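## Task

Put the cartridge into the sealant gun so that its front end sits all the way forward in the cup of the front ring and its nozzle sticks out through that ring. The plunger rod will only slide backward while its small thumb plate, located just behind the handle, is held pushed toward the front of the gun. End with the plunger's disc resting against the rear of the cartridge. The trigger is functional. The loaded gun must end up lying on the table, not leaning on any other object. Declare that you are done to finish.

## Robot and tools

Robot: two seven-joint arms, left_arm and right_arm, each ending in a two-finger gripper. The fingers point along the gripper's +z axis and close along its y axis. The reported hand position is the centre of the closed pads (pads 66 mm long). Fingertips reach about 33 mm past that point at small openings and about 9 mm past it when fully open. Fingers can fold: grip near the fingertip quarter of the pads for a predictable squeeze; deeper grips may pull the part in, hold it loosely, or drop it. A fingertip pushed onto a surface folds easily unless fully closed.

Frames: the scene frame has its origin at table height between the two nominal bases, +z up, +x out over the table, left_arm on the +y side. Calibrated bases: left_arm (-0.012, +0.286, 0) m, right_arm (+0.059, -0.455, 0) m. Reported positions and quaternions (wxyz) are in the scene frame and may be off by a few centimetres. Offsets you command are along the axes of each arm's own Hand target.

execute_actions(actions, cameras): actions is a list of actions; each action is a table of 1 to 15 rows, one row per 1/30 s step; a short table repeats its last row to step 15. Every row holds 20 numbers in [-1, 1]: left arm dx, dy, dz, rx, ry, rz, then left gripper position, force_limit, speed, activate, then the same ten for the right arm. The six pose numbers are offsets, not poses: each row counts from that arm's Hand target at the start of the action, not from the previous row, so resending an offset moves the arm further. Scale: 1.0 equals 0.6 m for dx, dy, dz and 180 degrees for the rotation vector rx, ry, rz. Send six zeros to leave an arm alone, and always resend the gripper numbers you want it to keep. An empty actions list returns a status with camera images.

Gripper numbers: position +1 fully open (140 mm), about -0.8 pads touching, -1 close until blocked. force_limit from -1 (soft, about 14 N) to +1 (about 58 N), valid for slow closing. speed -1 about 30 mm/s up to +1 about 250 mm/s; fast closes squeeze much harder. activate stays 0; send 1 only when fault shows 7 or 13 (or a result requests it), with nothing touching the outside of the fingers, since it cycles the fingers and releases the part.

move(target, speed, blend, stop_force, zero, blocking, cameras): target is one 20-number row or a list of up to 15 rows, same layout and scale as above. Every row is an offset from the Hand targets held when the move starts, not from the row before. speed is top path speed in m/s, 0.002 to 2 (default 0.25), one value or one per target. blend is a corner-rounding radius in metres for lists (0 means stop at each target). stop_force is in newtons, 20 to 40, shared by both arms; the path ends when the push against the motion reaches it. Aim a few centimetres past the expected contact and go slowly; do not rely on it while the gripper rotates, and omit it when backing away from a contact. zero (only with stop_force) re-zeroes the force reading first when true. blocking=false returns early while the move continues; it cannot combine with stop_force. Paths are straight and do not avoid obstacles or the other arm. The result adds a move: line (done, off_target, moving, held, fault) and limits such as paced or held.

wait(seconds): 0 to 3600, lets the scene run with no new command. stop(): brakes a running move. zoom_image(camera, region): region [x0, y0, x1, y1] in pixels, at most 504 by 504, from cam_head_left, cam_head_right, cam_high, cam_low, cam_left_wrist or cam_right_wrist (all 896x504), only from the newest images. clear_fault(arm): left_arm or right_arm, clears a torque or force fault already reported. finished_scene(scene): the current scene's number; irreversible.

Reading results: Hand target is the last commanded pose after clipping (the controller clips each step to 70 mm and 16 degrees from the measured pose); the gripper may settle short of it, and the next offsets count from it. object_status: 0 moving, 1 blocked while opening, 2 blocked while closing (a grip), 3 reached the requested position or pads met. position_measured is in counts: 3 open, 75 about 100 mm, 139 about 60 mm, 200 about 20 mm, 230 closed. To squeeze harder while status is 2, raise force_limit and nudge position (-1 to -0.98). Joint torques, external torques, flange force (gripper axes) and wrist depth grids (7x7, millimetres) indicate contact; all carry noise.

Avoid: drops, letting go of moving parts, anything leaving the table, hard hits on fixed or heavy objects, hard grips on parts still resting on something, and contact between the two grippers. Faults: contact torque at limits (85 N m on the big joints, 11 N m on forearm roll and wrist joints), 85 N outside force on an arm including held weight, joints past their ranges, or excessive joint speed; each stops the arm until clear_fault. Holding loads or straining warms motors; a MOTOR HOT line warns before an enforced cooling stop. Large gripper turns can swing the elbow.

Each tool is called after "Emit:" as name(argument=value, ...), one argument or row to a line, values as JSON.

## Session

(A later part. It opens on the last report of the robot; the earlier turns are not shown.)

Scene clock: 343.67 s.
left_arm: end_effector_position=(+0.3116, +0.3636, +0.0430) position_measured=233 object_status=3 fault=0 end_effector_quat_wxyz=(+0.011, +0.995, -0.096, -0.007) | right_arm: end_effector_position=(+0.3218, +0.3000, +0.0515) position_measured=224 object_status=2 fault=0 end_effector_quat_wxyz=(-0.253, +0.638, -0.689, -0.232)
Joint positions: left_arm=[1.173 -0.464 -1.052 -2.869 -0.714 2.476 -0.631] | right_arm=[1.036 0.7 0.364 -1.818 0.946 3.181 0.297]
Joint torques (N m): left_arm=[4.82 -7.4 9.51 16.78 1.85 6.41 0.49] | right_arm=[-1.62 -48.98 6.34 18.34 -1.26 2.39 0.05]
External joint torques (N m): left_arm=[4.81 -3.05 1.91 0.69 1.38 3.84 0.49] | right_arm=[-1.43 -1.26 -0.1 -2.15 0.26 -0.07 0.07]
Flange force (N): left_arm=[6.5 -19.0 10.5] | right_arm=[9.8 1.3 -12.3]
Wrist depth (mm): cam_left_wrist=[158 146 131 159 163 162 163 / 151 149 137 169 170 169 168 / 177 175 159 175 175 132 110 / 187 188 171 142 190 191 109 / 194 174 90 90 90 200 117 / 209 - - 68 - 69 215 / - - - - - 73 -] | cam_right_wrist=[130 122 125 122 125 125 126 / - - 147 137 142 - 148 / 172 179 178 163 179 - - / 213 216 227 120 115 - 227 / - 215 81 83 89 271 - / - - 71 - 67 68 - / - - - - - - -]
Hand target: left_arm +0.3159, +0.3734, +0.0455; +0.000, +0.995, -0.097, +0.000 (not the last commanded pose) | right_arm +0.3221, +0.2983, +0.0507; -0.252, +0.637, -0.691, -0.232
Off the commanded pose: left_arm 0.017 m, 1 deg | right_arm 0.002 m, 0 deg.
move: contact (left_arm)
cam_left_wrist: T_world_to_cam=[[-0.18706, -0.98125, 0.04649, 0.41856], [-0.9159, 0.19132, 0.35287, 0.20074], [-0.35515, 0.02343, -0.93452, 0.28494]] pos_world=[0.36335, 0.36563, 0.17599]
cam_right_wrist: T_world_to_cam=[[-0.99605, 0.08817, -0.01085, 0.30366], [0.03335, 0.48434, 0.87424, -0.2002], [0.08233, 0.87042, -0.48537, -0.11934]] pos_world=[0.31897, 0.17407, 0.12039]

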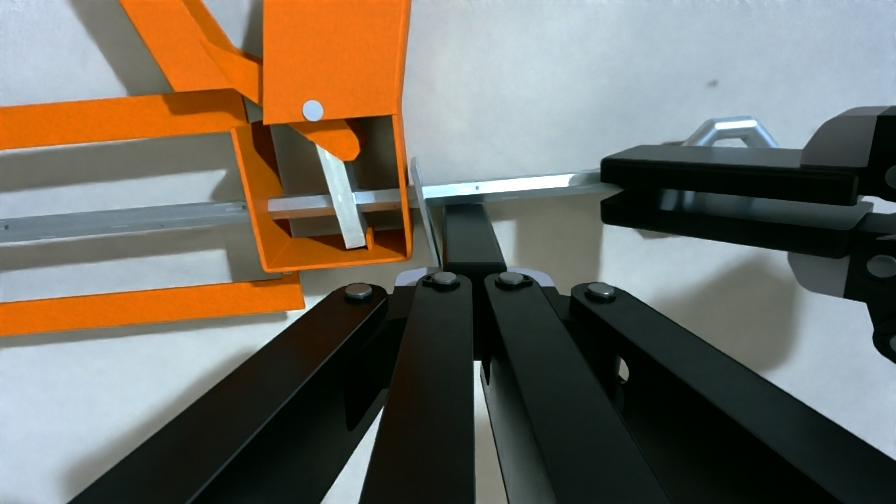

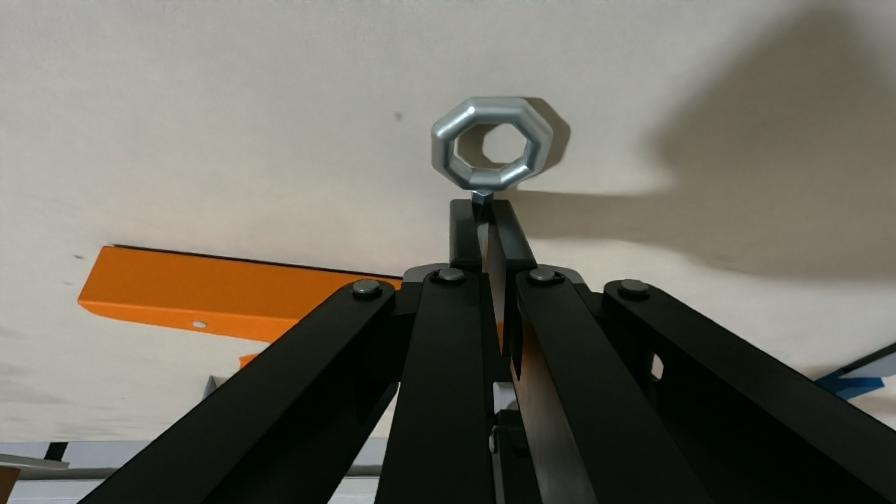

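Emit:
move(
  target=[0.0,-0.015,0,0,0,0,-1,0,0,0,0.0128,0,-0.0107,0,0,0,-1,1,-1,0],
  speed=0.03,
  cameras=["cam_left_wrist"],
)

Emit:
zoom_image(
  camera="cam_left_wrist",
  region=[200, 80, 500, 300],
)

Scene clock: 356.77 s.
left_arm: end_effector_position=(+0.3116, +0.3682, +0.0424) position_measured=233 object_status=3 fault=0 end_effector_quat_wxyz=(+0.015, +0.995, -0.097, -0.010) | right_arm: end_effector_position=(+0.3155, +0.2941, +0.0535) position_measured=224 object_status=2 fault=0 end_effector_quat_wxyz=(-0.250, +0.634, -0.692, -0.238)
Joint positions: left_arm=[1.206 -0.452 -1.06 -2.858 -0.705 2.469 -0.616] | right_arm=[0.987 0.69 0.421 -1.851 0.946 3.201 0.291]
Joint velocities: left_arm=[0.001 0 -0.001 0 0 0.001 0.006] | right_arm=[within noise]
Joint torques (N m): left_arm=[6.01 -8.74 10.73 16.53 2.49 7.26 0.44] | right_arm=[-3.86 -46.68 6.24 15.62 -1.39 2.68 -0.36]
External joint torques (N m): left_arm=[5.95 -4.29 3.14 0.4 2.02 4.72 0.44] | right_arm=[-4.03 0.21 -1.54 -4.68 0.24 0.29 -0.34]
Flange force (N): left_arm=[4.1 -22.4 8.9] | right_arm=[24.2 -0.1 -18.1]
Wrist depth (mm): cam_left_wrist=[157 128 124 158 161 162 163 / 141 141 132 168 169 170 171 / 170 171 155 174 177 145 114 / 182 184 168 141 190 190 116 / 196 197 90 90 90 200 205 / 207 - - 68 - 69 215 / - - - - - 73 -] | cam_right_wrist=[- 126 124 127 128 129 126 / 154 143 149 145 141 152 153 / - 187 165 157 168 - 177 / 229 217 229 120 112 - - / 199 210 81 83 89 83 358 / - - 71 - 67 68 - / - - - - - - -]
Hand target: left_arm +0.3176, +0.3822, +0.0455; +0.000, +0.995, -0.097, +0.000 | right_arm +0.3213, +0.2883, +0.0506; +0.252, -0.637, +0.691, +0.232
Off the commanded pose: left_arm 0.016 m, 2 deg | right_arm 0.009 m, 1 deg.
move: off_target (left_arm, right_arm)
cam_left_wrist: T_world_to_cam=[[-0.1878, -0.98059, 0.05631, 0.42258], [-0.91337, 0.19544, 0.35715, 0.19761], [-0.36123, 0.01564, -0.93235, 0.28902]] pos_world=[0.36425, 0.37124, 0.1751]

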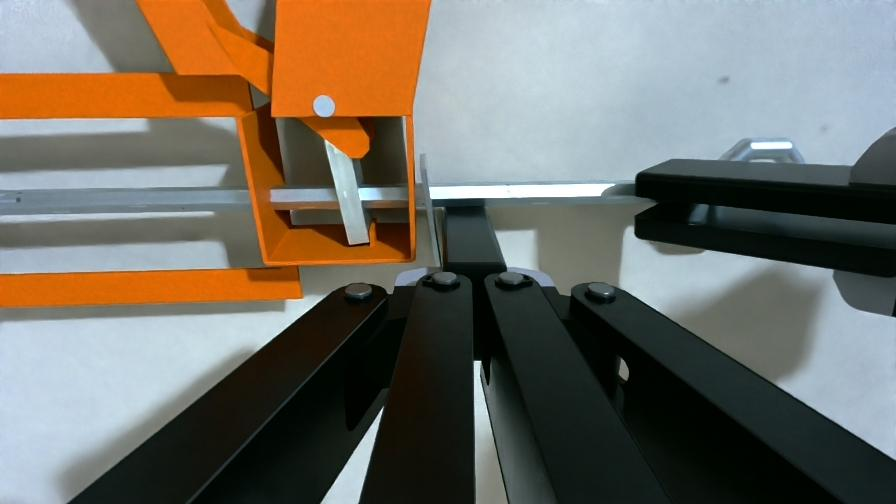

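Scaled by 1.680 from the camera's image (finer frame: 1280x720).

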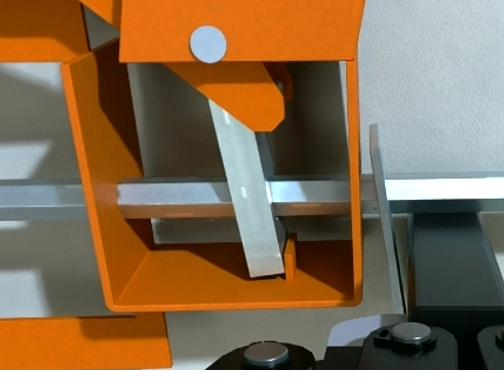

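Emit:
move(
  target=[0.0,-0.027,-0.004,0,0,0,-1,0,0,0,0.018,0,-0.015,0,0,0,-1,1,-1,0],
  speed=0.05,
  cameras=["cam_left_wrist"],
)

Emit:
zoom_image(
  camera="cam_left_wrist",
  region=[200, 80, 500, 300],
)

Scene clock: 399.87 s.
left_arm: end_effector_position=(+0.3154, +0.3836, +0.0448) position_measured=233 object_status=3 fault=0 end_effector_quat_wxyz=(+0.016, +0.995, -0.097, -0.009) | right_arm: end_effector_position=(+0.3143, +0.2807, +0.0554) position_measured=224 object_status=2 fault=0 end_effector_quat_wxyz=(-0.251, +0.634, -0.692, -0.238)
Joint positions: left_arm=[1.265 -0.435 -1.066 -2.836 -0.678 2.469 -0.592] | right_arm=[0.908 0.675 0.503 -1.904 0.939 3.237 0.267]
Joint velocities: left_arm=[0.002 0 0 0.001 0 0 0.007] | right_arm=[0 0 0.001 0 -0.003 0.004 -0.004]
Joint torques (N m): left_arm=[6.11 -8.86 10.79 16.8 2.77 7.21 0.48] | right_arm=[-4.06 -44.92 7.19 15.24 -1.37 2.83 -0.26]
External joint torques (N m): left_arm=[6.12 -4.04 3.3 0.34 2.3 4.66 0.47] | right_arm=[-3.95 0.11 -1.73 -4.49 0.34 0.46 -0.24]
Flange force (N): left_arm=[4.1 -23.7 10.3] | right_arm=[0.0 0.0 0.0]
Wrist depth (mm): cam_left_wrist=[159 128 124 160 164 164 165 / 140 142 132 169 172 173 174 / 153 173 153 176 179 164 136 / 184 186 168 141 192 196 195 / 198 199 90 90 90 204 208 / - - - 68 - 69 222 / - - - - - 73 -] | cam_right_wrist=[133 129 130 134 131 132 129 / - 152 - 135 149 155 157 / - 183 184 172 179 173 190 / - 230 - 115 115 - - / - 234 81 84 89 291 344 / - - 71 - 67 68 - / - - - - - - -]
Hand target: left_arm +0.3208, +0.3981, +0.0479; +0.000, +0.995, -0.097, +0.000 | right_arm +0.3202, +0.2743, +0.0506; +0.252, -0.637, +0.691, +0.232
Off the commanded pose: left_arm 0.016 m, 2 deg | right_arm 0.010 m, 1 deg.
move: off_target (left_arm, right_arm)
cam_left_wrist: T_world_to_cam=[[-0.18729, -0.98065, 0.05704, 0.43811], [-0.91387, 0.19524, 0.35598, 0.19742], [-0.36023, 0.01454, -0.93275, 0.29254]] pos_world=[0.36785, 0.38683, 0.17759]

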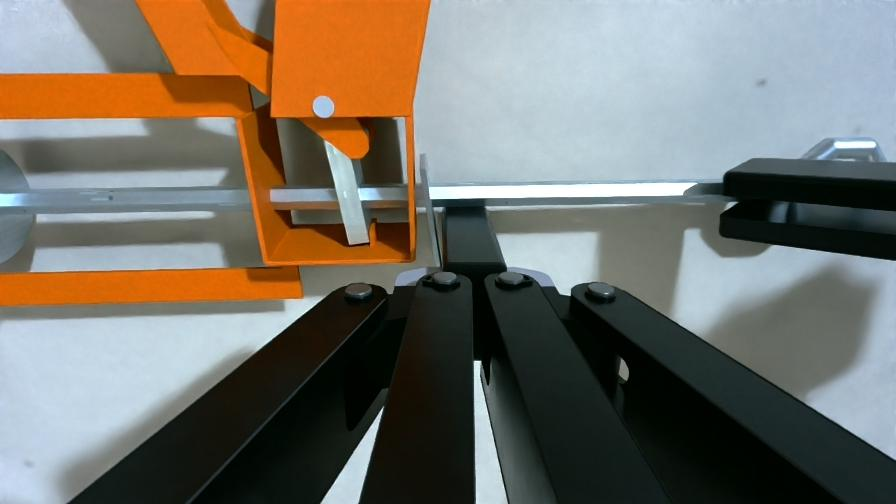

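Scaled by 1.680 from the camera's image (finer frame: 1280x720).

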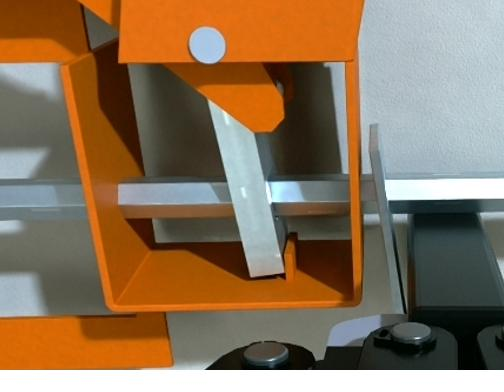

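Emit:
move(
  target=[0,0,0,0,0,0,-1,0,0,0,0.0912,0.0132,-0.0766,0,0,0,-1,1,-1,0],
  speed=0.05,
  cameras=["cam_left_wrist"],
)

Scene clock: 413.00 s.
left_arm: end_effector_position=(+0.3156, +0.3841, +0.0446) position_measured=233 object_status=3 fault=0 end_effector_quat_wxyz=(+0.015, +0.995, -0.100, -0.009) | right_arm: end_effector_position=(+0.3022, +0.2096, +0.0545) position_measured=224 object_status=2 fault=0 end_effector_quat_wxyz=(-0.251, +0.636, -0.690, -0.237)
Joint positions: left_arm=[1.271 -0.435 -1.072 -2.835 -0.678 2.469 -0.586] | right_arm=[0.504 0.681 0.893 -2.176 0.847 3.428 0.208]
Joint velocities: left_arm=[within noise] | right_arm=[0 -0.001 0.002 0.001 -0.002 0.005 0]
Joint torques (N m): left_arm=[5.8 -9.04 10.52 16.38 1.99 6.92 0.45] | right_arm=[-3.83 -34.53 13.71 12.04 -1.36 2.97 -0.12]
External joint torques (N m): left_arm=[5.77 -4.37 2.95 -0.11 1.53 4.37 0.45] | right_arm=[-3.83 0.08 -1.15 -4.21 0.76 0.7 -0.1]
Flange force (N): left_arm=[0.6 -19.1 7.9] | right_arm=[23.1 1.6 -19.1]
Wrist depth (mm): cam_left_wrist=[159 124 119 160 165 164 165 / 139 139 127 168 171 173 174 / 176 145 152 154 179 178 180 / 185 168 163 142 192 193 195 / 198 198 90 90 90 202 208 / 211 - - 68 - 69 222 / - - - - - 73 -] | cam_right_wrist=[130 133 138 134 135 135 136 / 163 156 163 152 148 159 160 / 184 182 191 184 - 196 189 / - - 231 126 117 - 266 / - - 81 84 89 89 354 / - - 71 - 67 68 - / - - - - - - -]
Hand target: left_arm +0.3208, +0.3981, +0.0479; +0.000, +0.995, -0.097, +0.000 | right_arm +0.3064, +0.2037, +0.0506; -0.252, +0.637, -0.691, -0.232
Off the commanded pose: left_arm 0.015 m, 2 deg | right_arm 0.008 m, 1 deg.
move: off_target (right_arm)
cam_left_wrist: T_world_to_cam=[[-0.193, -0.97959, 0.05614, 0.44016], [-0.91242, 0.20022, 0.35692, 0.19516], [-0.36088, 0.01767, -0.93245, 0.29135]] pos_world=[0.36816, 0.38696, 0.1773]

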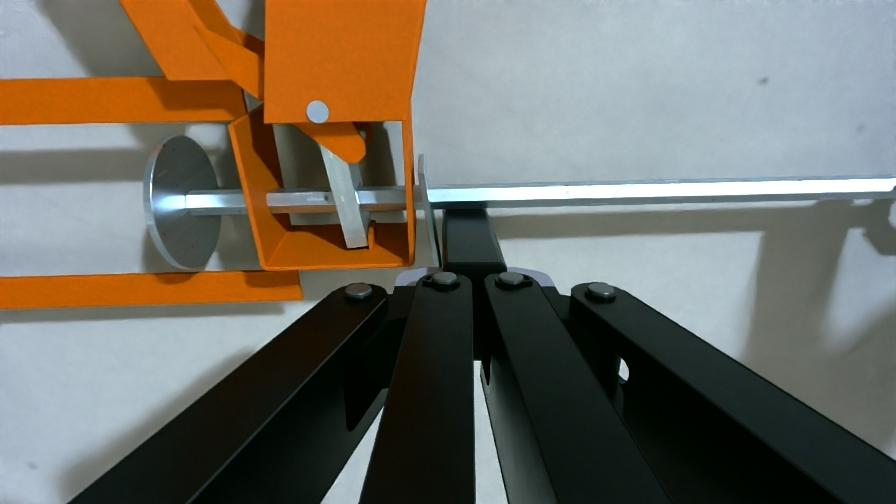

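Emit:
move(
  target=[0,0,0,0,0,0,-1,0,0,0,0.0228,0.0033,-0.0192,0,0,0,-1,1,-1,0],
  speed=0.05,
  cameras=["cam_left_wrist"],
)

Scene clock: 417.40 s.
left_arm: end_effector_position=(+0.3157, +0.3841, +0.0446) position_measured=233 object_status=3 fault=0 end_effector_quat_wxyz=(+0.015, +0.995, -0.100, -0.009) | right_arm: end_effector_position=(+0.2995, +0.1925, +0.0551) position_measured=224 object_status=2 fault=0 end_effector_quat_wxyz=(-0.253, +0.638, -0.688, -0.236)
Joint positions: left_arm=[1.272 -0.435 -1.072 -2.835 -0.678 2.469 -0.585] | right_arm=[0.417 0.689 0.967 -2.241 0.813 3.469 0.208]
Joint velocities: left_arm=[within noise] | right_arm=[0 0.002 0.001 -0.001 -0.002 0.003 -0.001]
Joint torques (N m): left_arm=[5.89 -9.08 10.47 16.18 1.93 6.96 0.45] | right_arm=[-3.84 -31.97 14.4 10.72 -1.24 2.9 -0.04]
External joint torques (N m): left_arm=[5.9 -4.41 2.95 -0.21 1.46 4.43 0.45] | right_arm=[-3.91 0.27 -1.39 -4.77 0.95 0.61 -0.02]
Flange force (N): left_arm=[0.5 -19.2 8.4] | right_arm=[22.0 1.6 -20.2]
Wrist depth (mm): cam_left_wrist=[159 122 117 160 164 166 164 / 138 138 126 169 171 172 174 / 177 173 152 176 180 158 180 / 185 183 163 142 192 196 194 / 198 199 90 90 90 202 208 / 210 - - 68 - 68 222 / - - - - - 73 -] | cam_right_wrist=[135 139 135 135 135 134 136 / 159 160 159 149 - - 161 / - 193 - 179 196 199 196 / - 249 248 115 127 - - / - - 81 83 89 84 320 / - - 71 - 67 68 - / - - - - - - -]
Hand target: left_arm +0.3208, +0.3981, +0.0479; +0.000, +0.995, -0.097, +0.000 | right_arm +0.3030, +0.1860, +0.0506; -0.252, +0.637, -0.691, -0.232
Off the commanded pose: left_arm 0.015 m, 2 deg | right_arm 0.009 m, 1 deg.
move: off_target (right_arm)
cam_left_wrist: T_world_to_cam=[[-0.19355, -0.97948, 0.05612, 0.44025], [-0.91234, 0.20073, 0.35685, 0.19502], [-0.36079, 0.01787, -0.93247, 0.29137]] pos_world=[0.36826, 0.38686, 0.1774]

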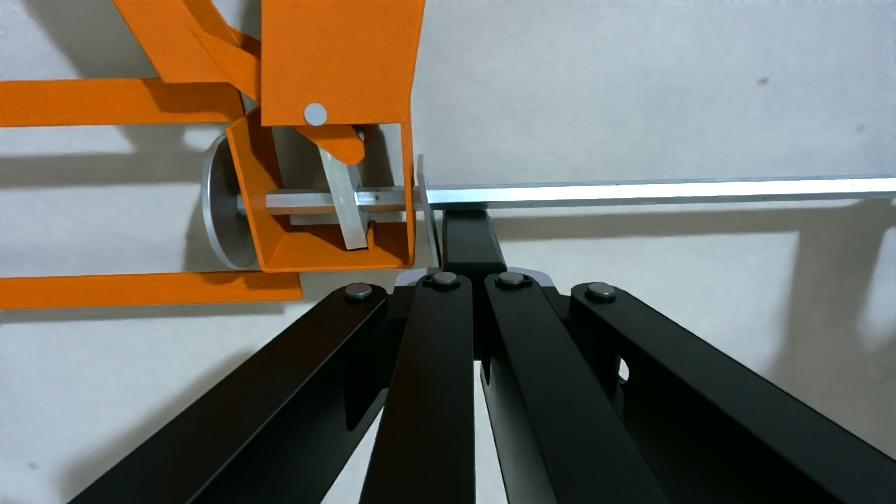

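Emit:
move(
  target=[
    [0,0.03,0,0,0,0,-1,0,0,0,-0.0128,0,0.0107,0,0,0,-1,1,-1,0],
    [0,0.045,-0.45,0,0,0,-1,0,0,0,-0.0128,0,0.0107,0,0,0,-0.1,1,0,0],
    [0,0.045,-0.45,0,0,0,-1,0,0,0,-0.0128,0,-0.217,0,0,0,-0.1,1,0,0],
  ],
  speed=[0.04,0.25,0.25],
  cameras=["cam_left_wrist"],
)

Scene clock: 447.73 s.
left_arm: end_effector_position=(+0.3167, +0.3713, +0.3170) position_measured=233 object_status=3 fault=0 end_effector_quat_wxyz=(+0.001, +0.995, -0.100, +0.001) | right_arm: end_effector_position=(+0.2961, +0.1087, +0.1553) position_measured=141 object_status=3 fault=0 end_effector_quat_wxyz=(-0.250, +0.633, -0.694, -0.233)
Joint positions: left_arm=[1.09 -0.875 -0.573 -2.439 -0.434 1.643 -0.669] | right_arm=[-0.256 0.253 1.573 -2.491 1.096 3.195 0.147]
Joint velocities: left_arm=[within noise] | right_arm=[0.001 0.001 0.001 0.001 -0.001 0.002 -0.006]
Joint torques (N m): left_arm=[0.34 -0.54 10.74 23.94 1.18 2.59 -0.1] | right_arm=[-1.05 -6.08 8.21 20.11 -2.22 2.33 -0.1]
External joint torques (N m): left_arm=[0.31 -0.67 -0.28 1.65 0.4 -0.06 -0.1] | right_arm=[-1.1 1.02 1.02 -0.01 -0.5 0.14 -0.09]
Flange force (N): left_arm=[2.3 -0.4 -4.3] | right_arm=[0.0 0.0 0.0]
Wrist depth (mm): cam_left_wrist=[404 - 415 405 413 409 400 / 433 413 417 446 425 431 426 / - 435 427 - - - - / - - 484 117 - 479 - / - - 90 90 90 - - / - - - 68 - 69 541 / - - - - - 73 -] | cam_right_wrist=[- - 241 - 247 - - / - - - 288 294 - 307 / - - - 356 362 - 334 / 450 - - 436 147 419 324 / - 87 79 511 114 88 296 / - - 71 - - 67 71 / - - - - - - 68]
Hand target: left_arm +0.3156, +0.3718, +0.3179; +0.000, +0.995, -0.097, +0.000 | right_arm +0.2965, +0.1085, +0.1553; +0.252, -0.637, +0.691, +0.232
Off the commanded pose: left_arm 0.002 m, 0 deg | right_arm 0.000 m, 1 deg.
move: done
cam_left_wrist: T_world_to_cam=[[-0.19432, -0.98058, 0.02659, 0.42262], [-0.9206, 0.19167, 0.34025, 0.11261], [-0.33873, 0.04164, -0.93996, 0.53247]] pos_world=[0.36616, 0.37065, 0.45095]

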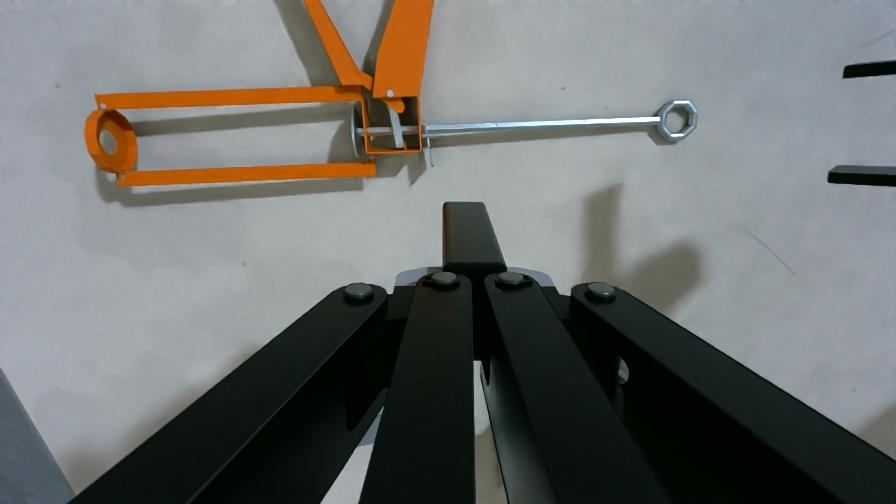

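Emit:
move(
  target=[0.0253,-0.26,0.167,0,0,0.487,1,0,0,0,0.406,-0.075,-0.569,-0.0611,0.2166,-0.1676,1,0,0,0],
  speed=0.3,
  cameras=["cam_left_wrist","cam_right_wrist"],
)

Scene clock: 501.17 s.
left_arm: end_effector_position=(+0.3597, +0.5207, +0.2177) position_measured=3 object_status=3 fault=0 end_effector_quat_wxyz=(-0.002, -0.654, +0.757, -0.001) | right_arm: end_effector_position=(+0.3078, -0.2987, +0.2599) position_measured=3 object_status=3 fault=0 end_effector_quat_wxyz=(-0.001, +0.850, -0.528, -0.001)
Joint positions: left_arm=[0.664 -0.318 -0.065 -2.417 -0.026 2.096 0.731] | right_arm=[-2.142 0.909 2.835 -2.697 -0.244 1.805 0.344]
Joint velocities: left_arm=[0 -0.001 0.001 0 -0.001 0.001 0.006] | right_arm=[within noise]
Joint torques (N m): left_arm=[-0.46 -20.22 0.27 25.88 1.1 2.82 0.3] | right_arm=[-0.47 1.9 5.02 24.46 0.36 2.35 -0.12]
External joint torques (N m): left_arm=[-0.52 0.42 -0.09 1.73 0.45 0.3 0.3] | right_arm=[-0.44 0.4 0.13 0.37 -0.37 -0.19 -0.12]
Flange force (N): left_arm=[-4.4 -4.8 -1.7] | right_arm=[1.5 1.3 -1.2]
Wrist depth (mm): cam_left_wrist=[323 - 326 298 319 330 322 / 340 - 314 343 344 - 342 / 359 - - 354 357 362 364 / 378 124 - 377 - 137 380 / - 116 - 388 406 129 92 / - 413 424 - 424 434 97 / - - - - - - -] | cam_right_wrist=[- 376 - 319 - 358 355 / - - - 346 - 379 304 / - - - 367 - 397 314 / - 124 427 380 - 138 402 / - 107 - 457 - 130 98 / - - - 475 - - 93 / - - - - 514 - -]
Hand target: left_arm +0.3606, +0.5219, +0.2176; +0.000, -0.651, +0.759, +0.000 | right_arm +0.3080, -0.3000, +0.2600; +0.000, +0.852, -0.524, +0.000
Off the commanded pose: left_arm 0.002 m, 0 deg | right_arm 0.001 m, 0 deg.
move: done; limits=paced
cam_left_wrist: T_world_to_cam=[[-0.98964, 0.14134, 0.02526, 0.28236], [0.14149, 0.93015, 0.33882, -0.60894], [0.0244, 0.33888, -0.94051, 0.1622]] pos_world=[0.36163, 0.47153, 0.35174]
cam_right_wrist: T_world_to_cam=[[-0.89742, -0.44102, -0.01167, 0.15663], [-0.41559, 0.8362, 0.35785, 0.28563], [-0.14806, 0.32599, -0.93371, 0.52887]] pos_world=[0.33757, -0.34217, 0.39343]

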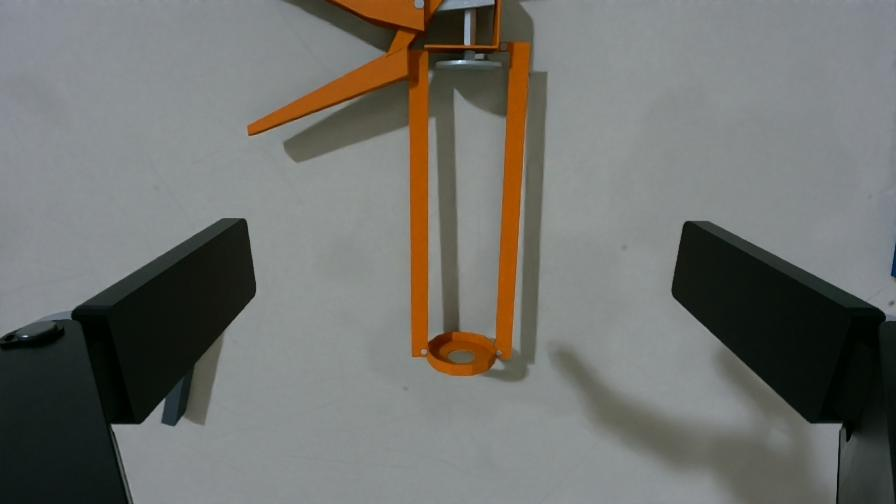

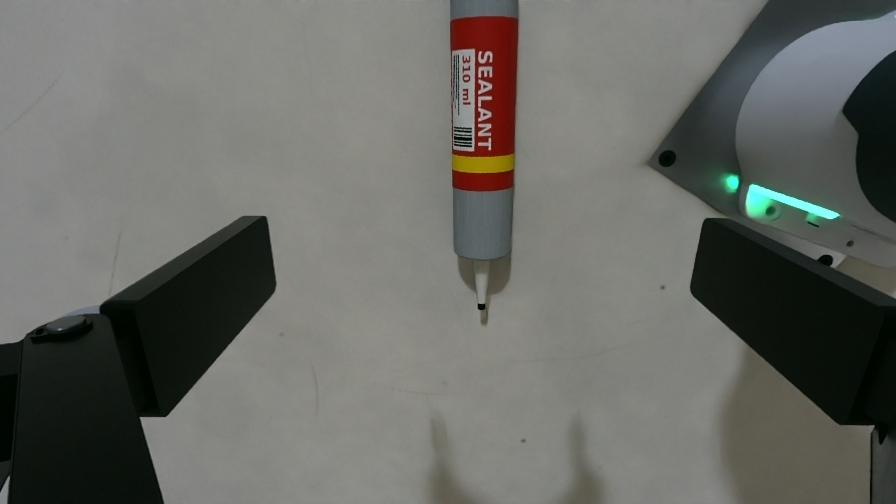

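Emit:
zoom_image(
  camera="cam_left_wrist",
  region=[390, 310, 540, 390],
)

Emit:
zoom_image(
  camera="cam_left_wrist",
  region=[380, 0, 560, 100],
)

Scaled by 3.360 from the camera's image (finer frame: 1280x720).

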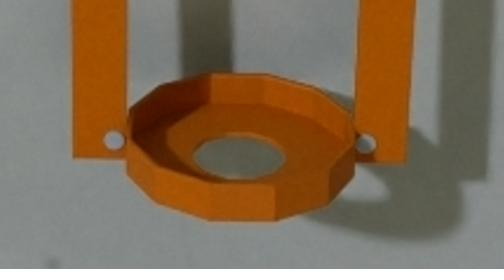

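Scaled by 2.800 from the camera's image (finer frame: 1280x720).

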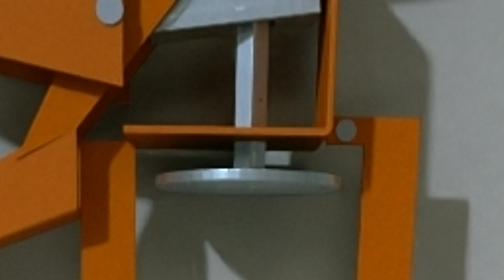

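Emit:
move(
  target=[
    [0,0,0,0,0,0,1,0,0,0,0.0052,0.0305,0.28,0,0,0,0.3,0,0,0],
    [0,0,0,0,0,0,1,0,0,0,0.0052,0.0305,0.373,0,0,0,0.3,0,0,0],
    [0,0,0,0,0,0,1,0,0,0,0.0052,0.0305,0.373,0,0,0,-1,-0.3,-1,0],
    [0,0,0,0,0,0,1,0,0,0,0.0052,0.0305,0.28,0,0,0,-1,-0.3,-1,0],
  ],
  speed=[0.25,0.12,0.1,0.1],
  cameras=["cam_right_wrist","cam_high"],
)

Scene clock: 568.70 s.
left_arm: end_effector_position=(+0.3597, +0.5207, +0.2177) position_measured=3 object_status=3 fault=0 end_effector_quat_wxyz=(-0.002, -0.653, +0.758, -0.001) | right_arm: end_effector_position=(+0.2923, -0.3117, +0.0906) position_measured=158 object_status=2 fault=0 end_effector_quat_wxyz=(+0.001, +0.850, -0.526, +0.001)
Joint positions: left_arm=[0.664 -0.318 -0.065 -2.417 -0.026 2.096 0.734] | right_arm=[-1.76 1.016 2.173 -3.004 -0.908 2.041 0.731]
Joint velocities: left_arm=[within noise] | right_arm=[0.001 -0.001 -0.003 -0.001 0.001 -0.004 -0.002]
Joint torques (N m): left_arm=[-0.19 -20.2 0.01 25.86 0.94 2.81 0.26] | right_arm=[-0.5 -3.28 12.28 17.61 0.65 2.57 -0.1]
External joint torques (N m): left_arm=[-0.15 0.49 -0.26 1.72 0.29 0.31 0.26] | right_arm=[-0.55 1.36 1.06 1.81 -0.02 0.06 -0.1]
Flange force (N): left_arm=[-4.5 -4.9 -1.6] | right_arm=[2.8 3.7 -8.7]
Wrist depth (mm): cam_left_wrist=[- 317 321 302 323 319 325 / 340 335 333 336 - 341 - / 356 356 357 354 361 360 368 / 374 135 - 362 - 137 373 / - 115 - 398 - 128 97 / - 108 - 431 430 434 97 / - - 453 - - - -] | cam_right_wrist=[- - 208 139 145 - 206 / - - 222 139 214 - 218 / 235 244 226 138 142 - 227 / - 246 - 135 136 - 238 / - 84 89 134 135 89 248 / - 72 67 134 135 67 70 / - 67 - 132 134 - 70]
Hand target: left_arm +0.3606, +0.5219, +0.2176; +0.000, -0.651, +0.759, +0.000 | right_arm +0.2931, -0.3110, +0.0920; +0.000, +0.852, -0.524, +0.000
Off the commanded pose: left_arm 0.001 m, 0 deg | right_arm 0.002 m, 0 deg.
move: done
cam_right_wrist: T_world_to_cam=[[-0.89589, -0.44415, -0.01033, 0.13346], [-0.41906, 0.83713, 0.35158, 0.35252], [-0.14751, 0.3193, -0.9361, 0.37067]] pos_world=[0.32197, -0.35418, 0.22442]
Images, in order (width x height): cam_high 896x504, cam_right_wrist 896x504.

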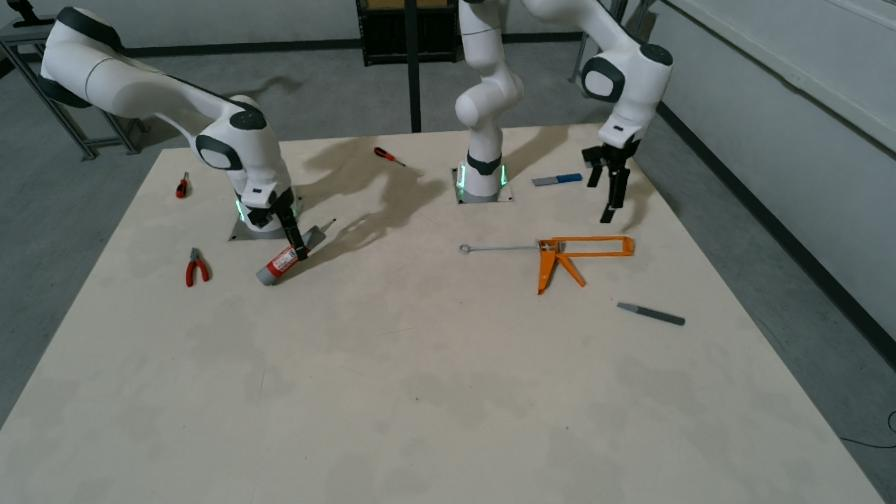

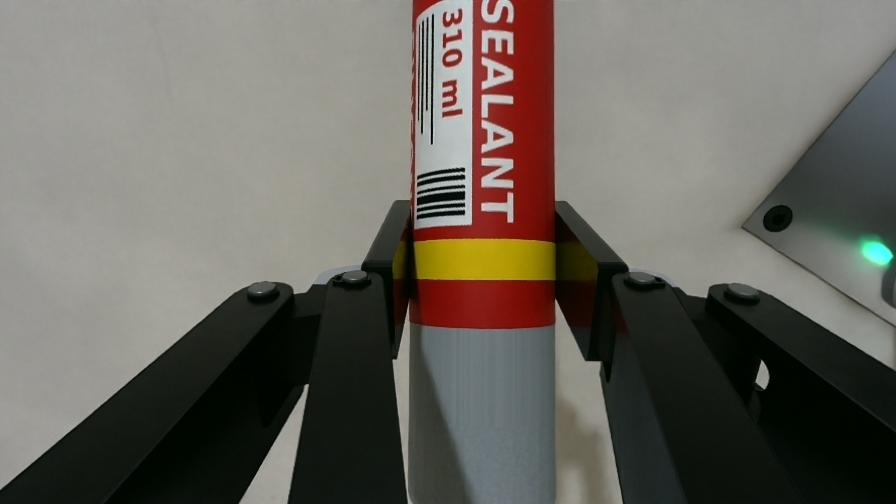

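Emit:
move(
  target=[
    [0,0,0,0,0,0,1,0,0,0,-0.397,-0.438,-0.03,0,0,0.197,-1,-0.3,-1,0],
    [0,0,0,0,0,0,1,0,0,0,-0.397,-0.438,0.0915,0,0,0.197,-1,-0.3,-1,0],
  ],
  speed=[0.25,0.06],
  cameras=["cam_right_wrist","cam_high"],
)

Scene clock: 594.27 s.
left_arm: end_effector_position=(+0.3597, +0.5207, +0.2177) position_measured=3 object_status=3 fault=0 end_effector_quat_wxyz=(-0.002, -0.653, +0.758, -0.001) | right_arm: end_effector_position=(+0.4200, +0.0199, +0.0390) position_measured=158 object_status=2 fault=0 end_effector_quat_wxyz=(-0.001, -0.649, +0.761, +0.000)
Joint positions: left_arm=[0.664 -0.318 -0.065 -2.417 -0.026 2.096 0.734] | right_arm=[-1.438 -0.522 2.387 -2.022 0.501 2.351 0.749]
Joint velocities: left_arm=[within noise] | right_arm=[-0.001 -0.001 0.001 -0.001 0 0.005 -0.006]
Joint torques (N m): left_arm=[-0.15 -20.21 0 25.8 0.95 2.81 0.27] | right_arm=[-0.96 33.15 -9.18 19.43 0.61 3.04 -0.2]
External joint torques (N m): left_arm=[-0.19 0.38 -0.36 1.76 0.3 0.32 0.27] | right_arm=[-1.16 -2.84 1.68 -0.71 0.07 0.54 -0.2]
Flange force (N): left_arm=[-4.2 -4.9 -1.7] | right_arm=[-5.6 -5.3 10.3]
Wrist depth (mm): cam_left_wrist=[322 321 323 301 313 326 325 / 338 327 316 339 332 336 345 / - 357 - 356 360 - 361 / 377 135 382 351 - 138 - / - 115 406 392 414 128 97 / - 417 439 431 410 432 97 / - 466 456 - 463 - -] | cam_right_wrist=[159 159 - 116 156 158 160 / - 167 166 122 164 168 167 / 174 176 - 129 136 174 176 / 186 - 183 136 134 188 186 / - 89 89 143 141 89 - / - 72 67 154 161 67 70 / - 67 - 164 - - 70]
Hand target: left_arm +0.3606, +0.5219, +0.2176; +0.000, -0.651, +0.759, +0.000 | right_arm +0.4205, +0.0200, +0.0372; +0.000, -0.651, +0.759, +0.000
Off the commanded pose: left_arm 0.001 m, 0 deg | right_arm 0.002 m, 0 deg.
move: done; limits=paced
cam_right_wrist: T_world_to_cam=[[-0.98703, 0.16021, -0.01026, 0.42077], [0.14633, 0.9241, 0.35302, -0.09267], [0.06604, 0.34694, -0.93556, 0.14504]] pos_world=[0.41929, -0.03209, 0.17272]
Images, in order (width x height): cam_high 896x504, cam_right_wrist 896x504.

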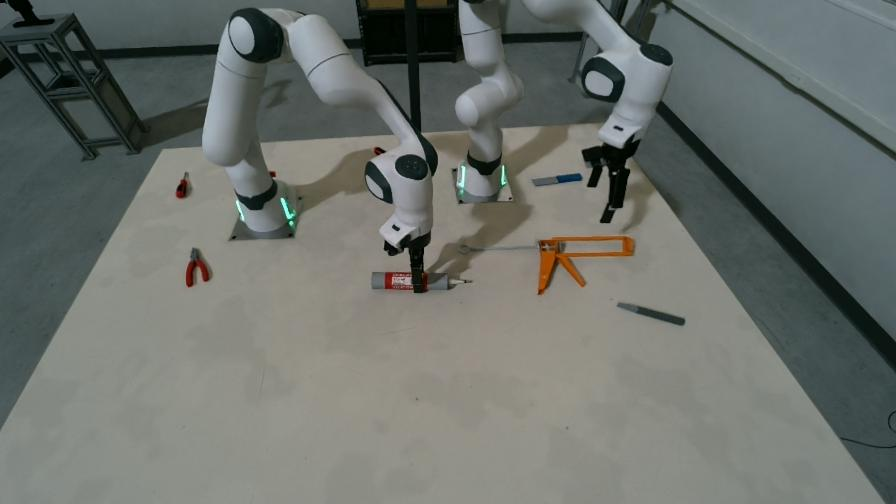

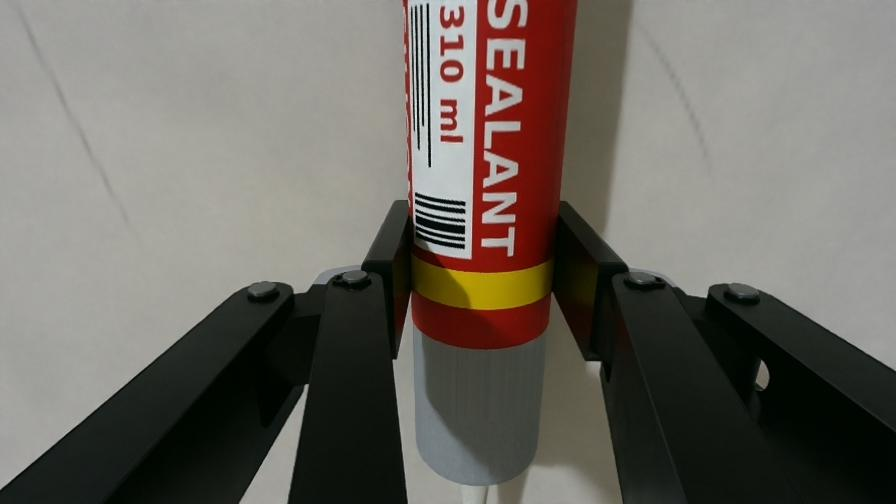

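Emit:
move(
  target=[
    [0,0,0,0,0,0,1,0,0,0,0,0,0,0,0,0,-0.19,-1,-1,0],
  ],
  cameras=["cam_right_wrist","cam_low"],
)

Emit:
zoom_image(
  camera="cam_low",
  region=[150, 100, 450, 300],
)

Scene clock: 606.37 s.
left_arm: end_effector_position=(+0.3597, +0.5207, +0.2177) position_measured=3 object_status=3 fault=0 end_effector_quat_wxyz=(-0.002, -0.653, +0.758, -0.001) | right_arm: end_effector_position=(+0.4199, +0.0206, +0.0384) position_measured=153 object_status=3 fault=0 end_effector_quat_wxyz=(+0.000, -0.650, +0.760, +0.000)
Joint positions: left_arm=[0.664 -0.318 -0.065 -2.417 -0.026 2.096 0.734] | right_arm=[-1.441 -0.522 2.391 -2.022 0.501 2.354 0.747]
Joint velocities: left_arm=[within noise] | right_arm=[-0.004 -0.001 0.002 -0.001 0.001 0.003 0]
Joint torques (N m): left_arm=[-0.16 -20.2 0 25.83 0.94 2.8 0.27] | right_arm=[-1.35 35.64 -10.5 20.12 0.49 2.75 -0.09]
External joint torques (N m): left_arm=[-0.16 0.47 -0.31 1.7 0.29 0.29 0.27] | right_arm=[-1.21 -0.37 0.56 0.13 -0.05 0.24 -0.09]
Flange force (N): left_arm=[-4.4 -4.9 -1.6] | right_arm=[-2.5 -3.5 3.3]
Wrist depth (mm): cam_left_wrist=[316 325 - 297 317 324 326 / - 341 306 339 333 - 344 / 359 - - 353 360 363 356 / - 126 - 341 377 137 381 / - 115 413 368 - 129 92 / - 415 428 - - - 97 / - - 450 - - 463 -] | cam_right_wrist=[159 160 158 116 157 159 159 / - - 166 122 163 - 168 / 176 176 176 129 172 - 176 / - 186 - 135 135 186 - / 195 89 87 144 132 89 83 / - 69 67 154 167 67 71 / - 69 - 163 219 - 68]
Hand target: left_arm +0.3606, +0.5219, +0.2176; +0.000, -0.651, +0.759, +0.000 | right_arm +0.4205, +0.0200, +0.0372; +0.000, -0.651, +0.759, +0.000
Off the commanded pose: left_arm 0.001 m, 0 deg | right_arm 0.001 m, 0 deg.
move: done
cam_right_wrist: T_world_to_cam=[[-0.98741, 0.15778, -0.01087, 0.42087], [0.14373, 0.92388, 0.35466, -0.09212], [0.066, 0.34863, -0.93493, 0.14427]] pos_world=[0.41929, -0.0316, 0.17212]
Images, in order (width x height): cam_low 896x504, cam_right_wrist 896x504.

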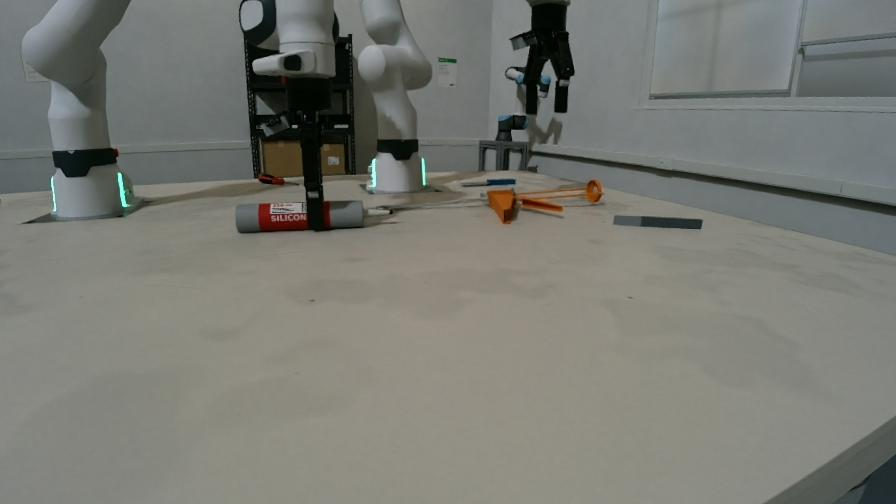

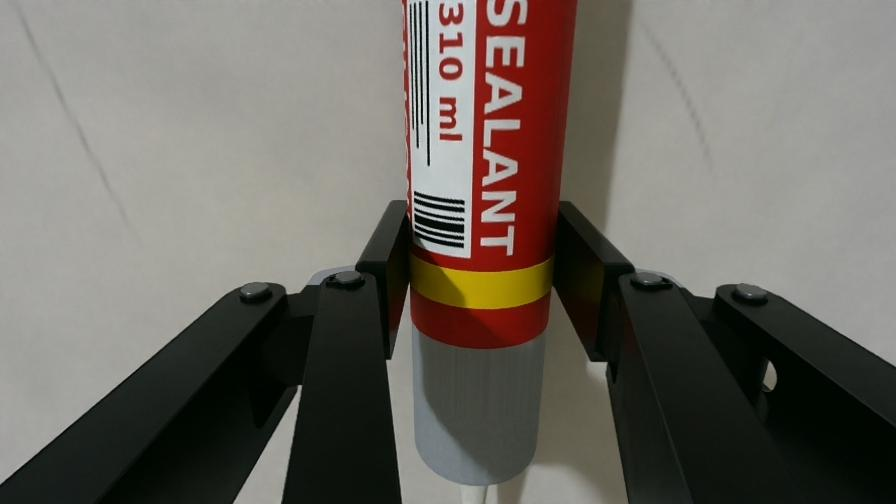

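Scaled by 1.680 from the camera's image (finer frame: 1280x720).

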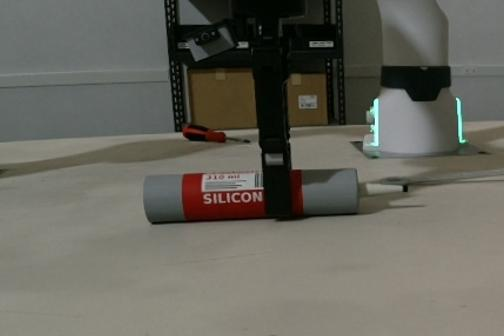

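Emit:
move(
  target=[
    [0,0,0,0,0,0,0.3,0,0,0,0,0,0,0,0,0,0.3,0,-1,0],
    [0.3,-0.08,0,0,0,0,0.3,0,0,0,0,0,-0.3,0,0,0,0.3,0,-1,0],
    [0.845,-0.225,0,0,0,0,0.3,0,0,0,0.507,-0.213,-0.438,0,0,0,0.3,0,-1,0],
  ],
  speed=[0.2,0.15,0.25],
  cameras=["cam_left_wrist"],
)

Scene clock: 628.20 s.
left_arm: end_effector_position=(+0.4169, -0.0004, +0.2179) position_measured=91 object_status=3 fault=0 end_effector_quat_wxyz=(+0.000, -0.649, +0.761, -0.002) | right_arm: end_effector_position=(+0.5013, -0.2992, +0.3003) position_measured=91 object_status=3 fault=0 end_effector_quat_wxyz=(+0.001, -0.648, +0.762, +0.001)
Joint positions: left_arm=[0.627 -0.231 -1.131 -2.179 -0.24 2.071 -0.248] | right_arm=[-1.591 0.562 2.186 -2.151 -0.458 1.782 0.878]
Joint velocities: left_arm=[0.001 0 0 0 0.001 0 -0.004] | right_arm=[within noise]
Joint torques (N m): left_arm=[0.37 -7.76 5.89 25.45 0.83 2.55 -0.09] | right_arm=[-0.57 1.85 14.27 22.13 0.46 2.3 -0.09]
External joint torques (N m): left_arm=[0.34 0.18 -0.52 1.73 0.16 -0.07 -0.09] | right_arm=[-0.58 0.25 1.08 -0.05 -0.29 -0.19 -0.09]
Flange force (N): left_arm=[4.6 -9.6 -1.3] | right_arm=[3.3 5.2 -1.4]
Wrist depth (mm): cam_left_wrist=[327 323 318 280 321 319 - / 344 343 341 298 337 - 338 / 357 361 352 310 364 356 350 / - 378 140 326 162 129 - / - 87 109 388 394 95 86 / - 68 - - - - - / - - - - 448 - -] | cam_right_wrist=[- - - - 401 - - / - - 437 420 - - 427 / - 459 442 - - - 438 / - - 126 - 159 127 - / - 88 498 - - 104 86 / - 71 - - 463 - 71 / - - - - 504 - -]
Hand target: left_arm +0.4164, +0.0002, +0.2180; +0.000, -0.651, +0.759, +0.000 | right_arm +0.5007, -0.3000, +0.3001; +0.000, -0.651, +0.759, +0.000
Off the commanded pose: left_arm 0.001 m, 0 deg | right_arm 0.001 m, 1 deg.
move: done
cam_left_wrist: T_world_to_cam=[[-0.98787, 0.1537, 0.02192, 0.41252], [0.15195, 0.92821, 0.33961, -0.13697], [0.03185, 0.33883, -0.94031, 0.33444]] pos_world=[0.41768, -0.04959, 0.35195]

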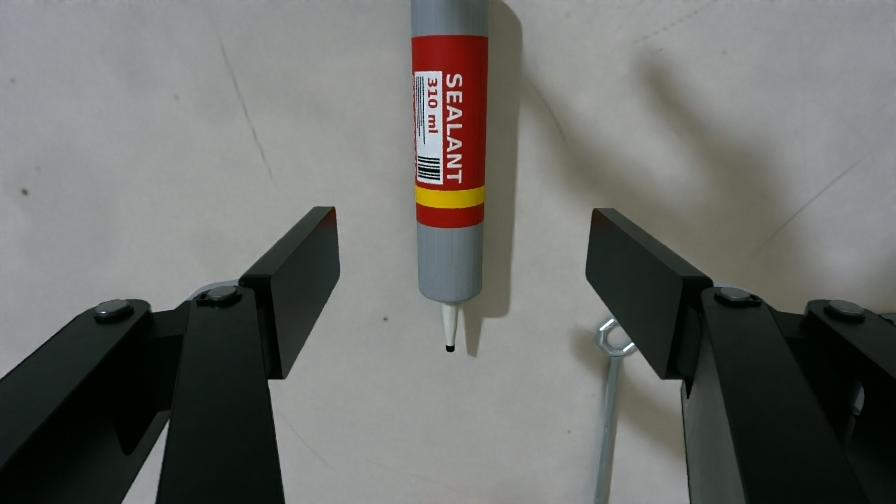

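Emit:
move(
  target=[
    [0,-0.012,0.303,0,0,0,0.3,0,0,0,0,0,0,0,0,0,0.3,0,-1,0],
    [0,-0.012,0.303,0,0,0,-1,-0.1,-1,0,0,0,0,0,0,0,0.3,0,-1,0],
    [0,-0.012,0.12,0,0,0,-1,-0.1,-1,0,0,0,0,0,0,0,0.3,0,-1,0],
  ],
  speed=[0.15,0.1,0.12],
  cameras=["cam_left_wrist","cam_low"],
)

Emit:
zoom_image(
  camera="cam_low",
  region=[200, 50, 500, 250],
)

Scene clock: 663.13 s.
left_arm: end_effector_position=(+0.4229, -0.0010, +0.1447) position_measured=158 object_status=2 fault=0 end_effector_quat_wxyz=(-0.001, -0.652, +0.758, +0.001) | right_arm: end_effector_position=(+0.5013, -0.2991, +0.3004) position_measured=91 object_status=3 fault=0 end_effector_quat_wxyz=(+0.001, -0.648, +0.761, +0.001)
Joint positions: left_arm=[0.562 0.032 -1.118 -2.257 0.035 2.269 -0.457] | right_arm=[-1.591 0.562 2.187 -2.151 -0.458 1.782 0.877]
Joint velocities: left_arm=[-0.001 0 0 0 -0.001 0 0.007] | right_arm=[within noise]
Joint torques (N m): left_arm=[0.08 -16.63 -1 25.63 0.16 2.99 0.29] | right_arm=[-0.54 1.61 14.17 22.16 0.6 2.34 -0.12]
External joint torques (N m): left_arm=[-0.04 -1.58 -0.26 2.76 -0.43 0.38 0.29] | right_arm=[-0.49 -0.07 0.99 -0.18 -0.14 -0.18 -0.12]
Flange force (N): left_arm=[0.0 0.0 0.0] | right_arm=[2.3 4.2 -1.0]
Wrist depth (mm): cam_left_wrist=[254 255 255 116 252 254 253 / 267 266 269 122 264 268 266 / 284 285 287 128 143 282 280 / - - 127 135 152 299 299 / 318 85 94 142 114 94 317 / - - - 150 - - 69 / - - - 161 - - -] | cam_right_wrist=[416 - - - 401 408 - / - 428 433 419 414 428 - / - 454 - - - - 444 / - 478 142 464 159 463 472 / - 89 123 - - 104 86 / - 71 543 - - - 71 / - - - - 387 - -]
Hand target: left_arm +0.4235, -0.0010, +0.1460; +0.000, -0.651, +0.759, +0.000 | right_arm +0.5007, -0.3000, +0.3001; +0.000, -0.651, +0.759, +0.000
Off the commanded pose: left_arm 0.001 m, 0 deg | right_arm 0.001 m, 1 deg.
move: done
cam_left_wrist: T_world_to_cam=[[-0.98899, 0.14564, 0.02627, 0.42002], [0.14579, 0.92833, 0.34197, -0.11022], [0.02542, 0.34204, -0.93934, 0.26816]] pos_world=[0.42465, -0.05057, 0.27856]
Images, in order (width x height): cam_low 896x504, cam_left_wrist 896x504.

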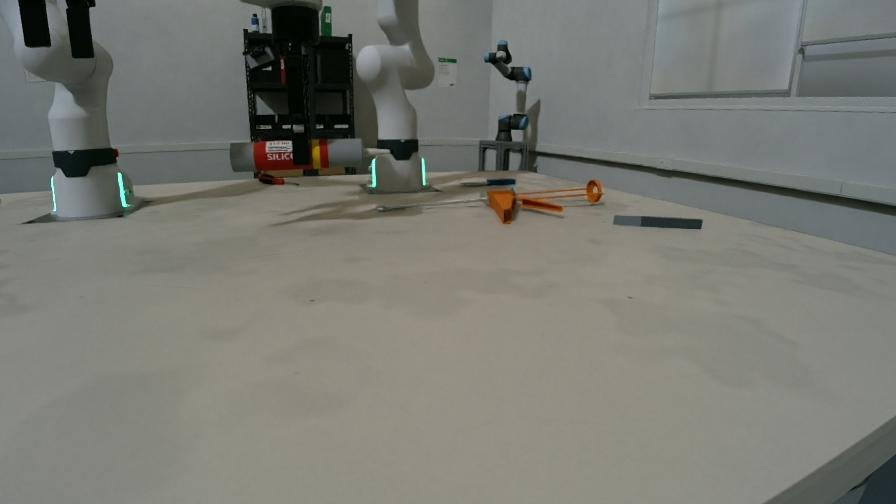

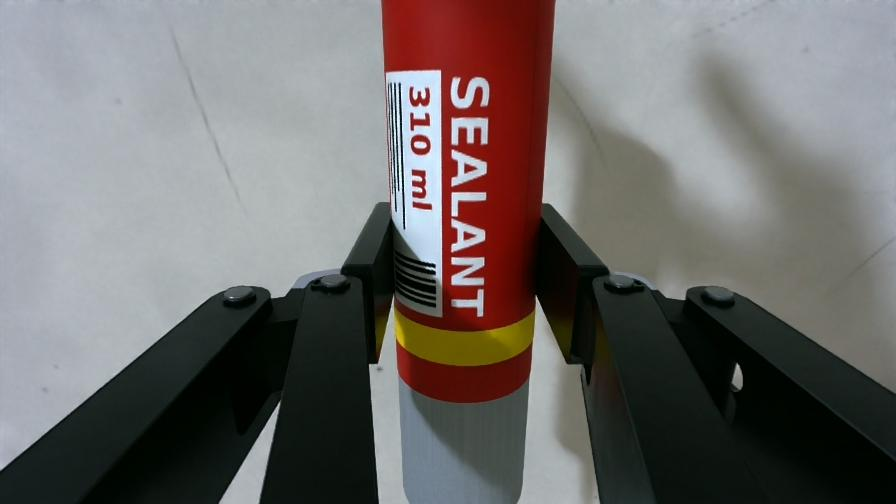

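Scaled by 1.680 from the camera's image (finer frame: 1280x720).

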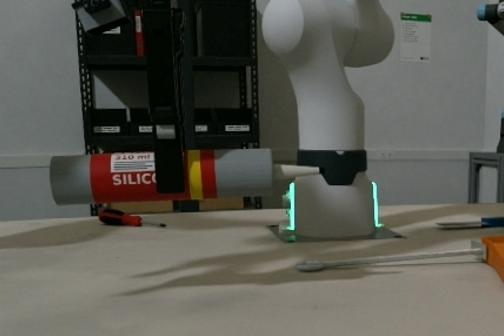

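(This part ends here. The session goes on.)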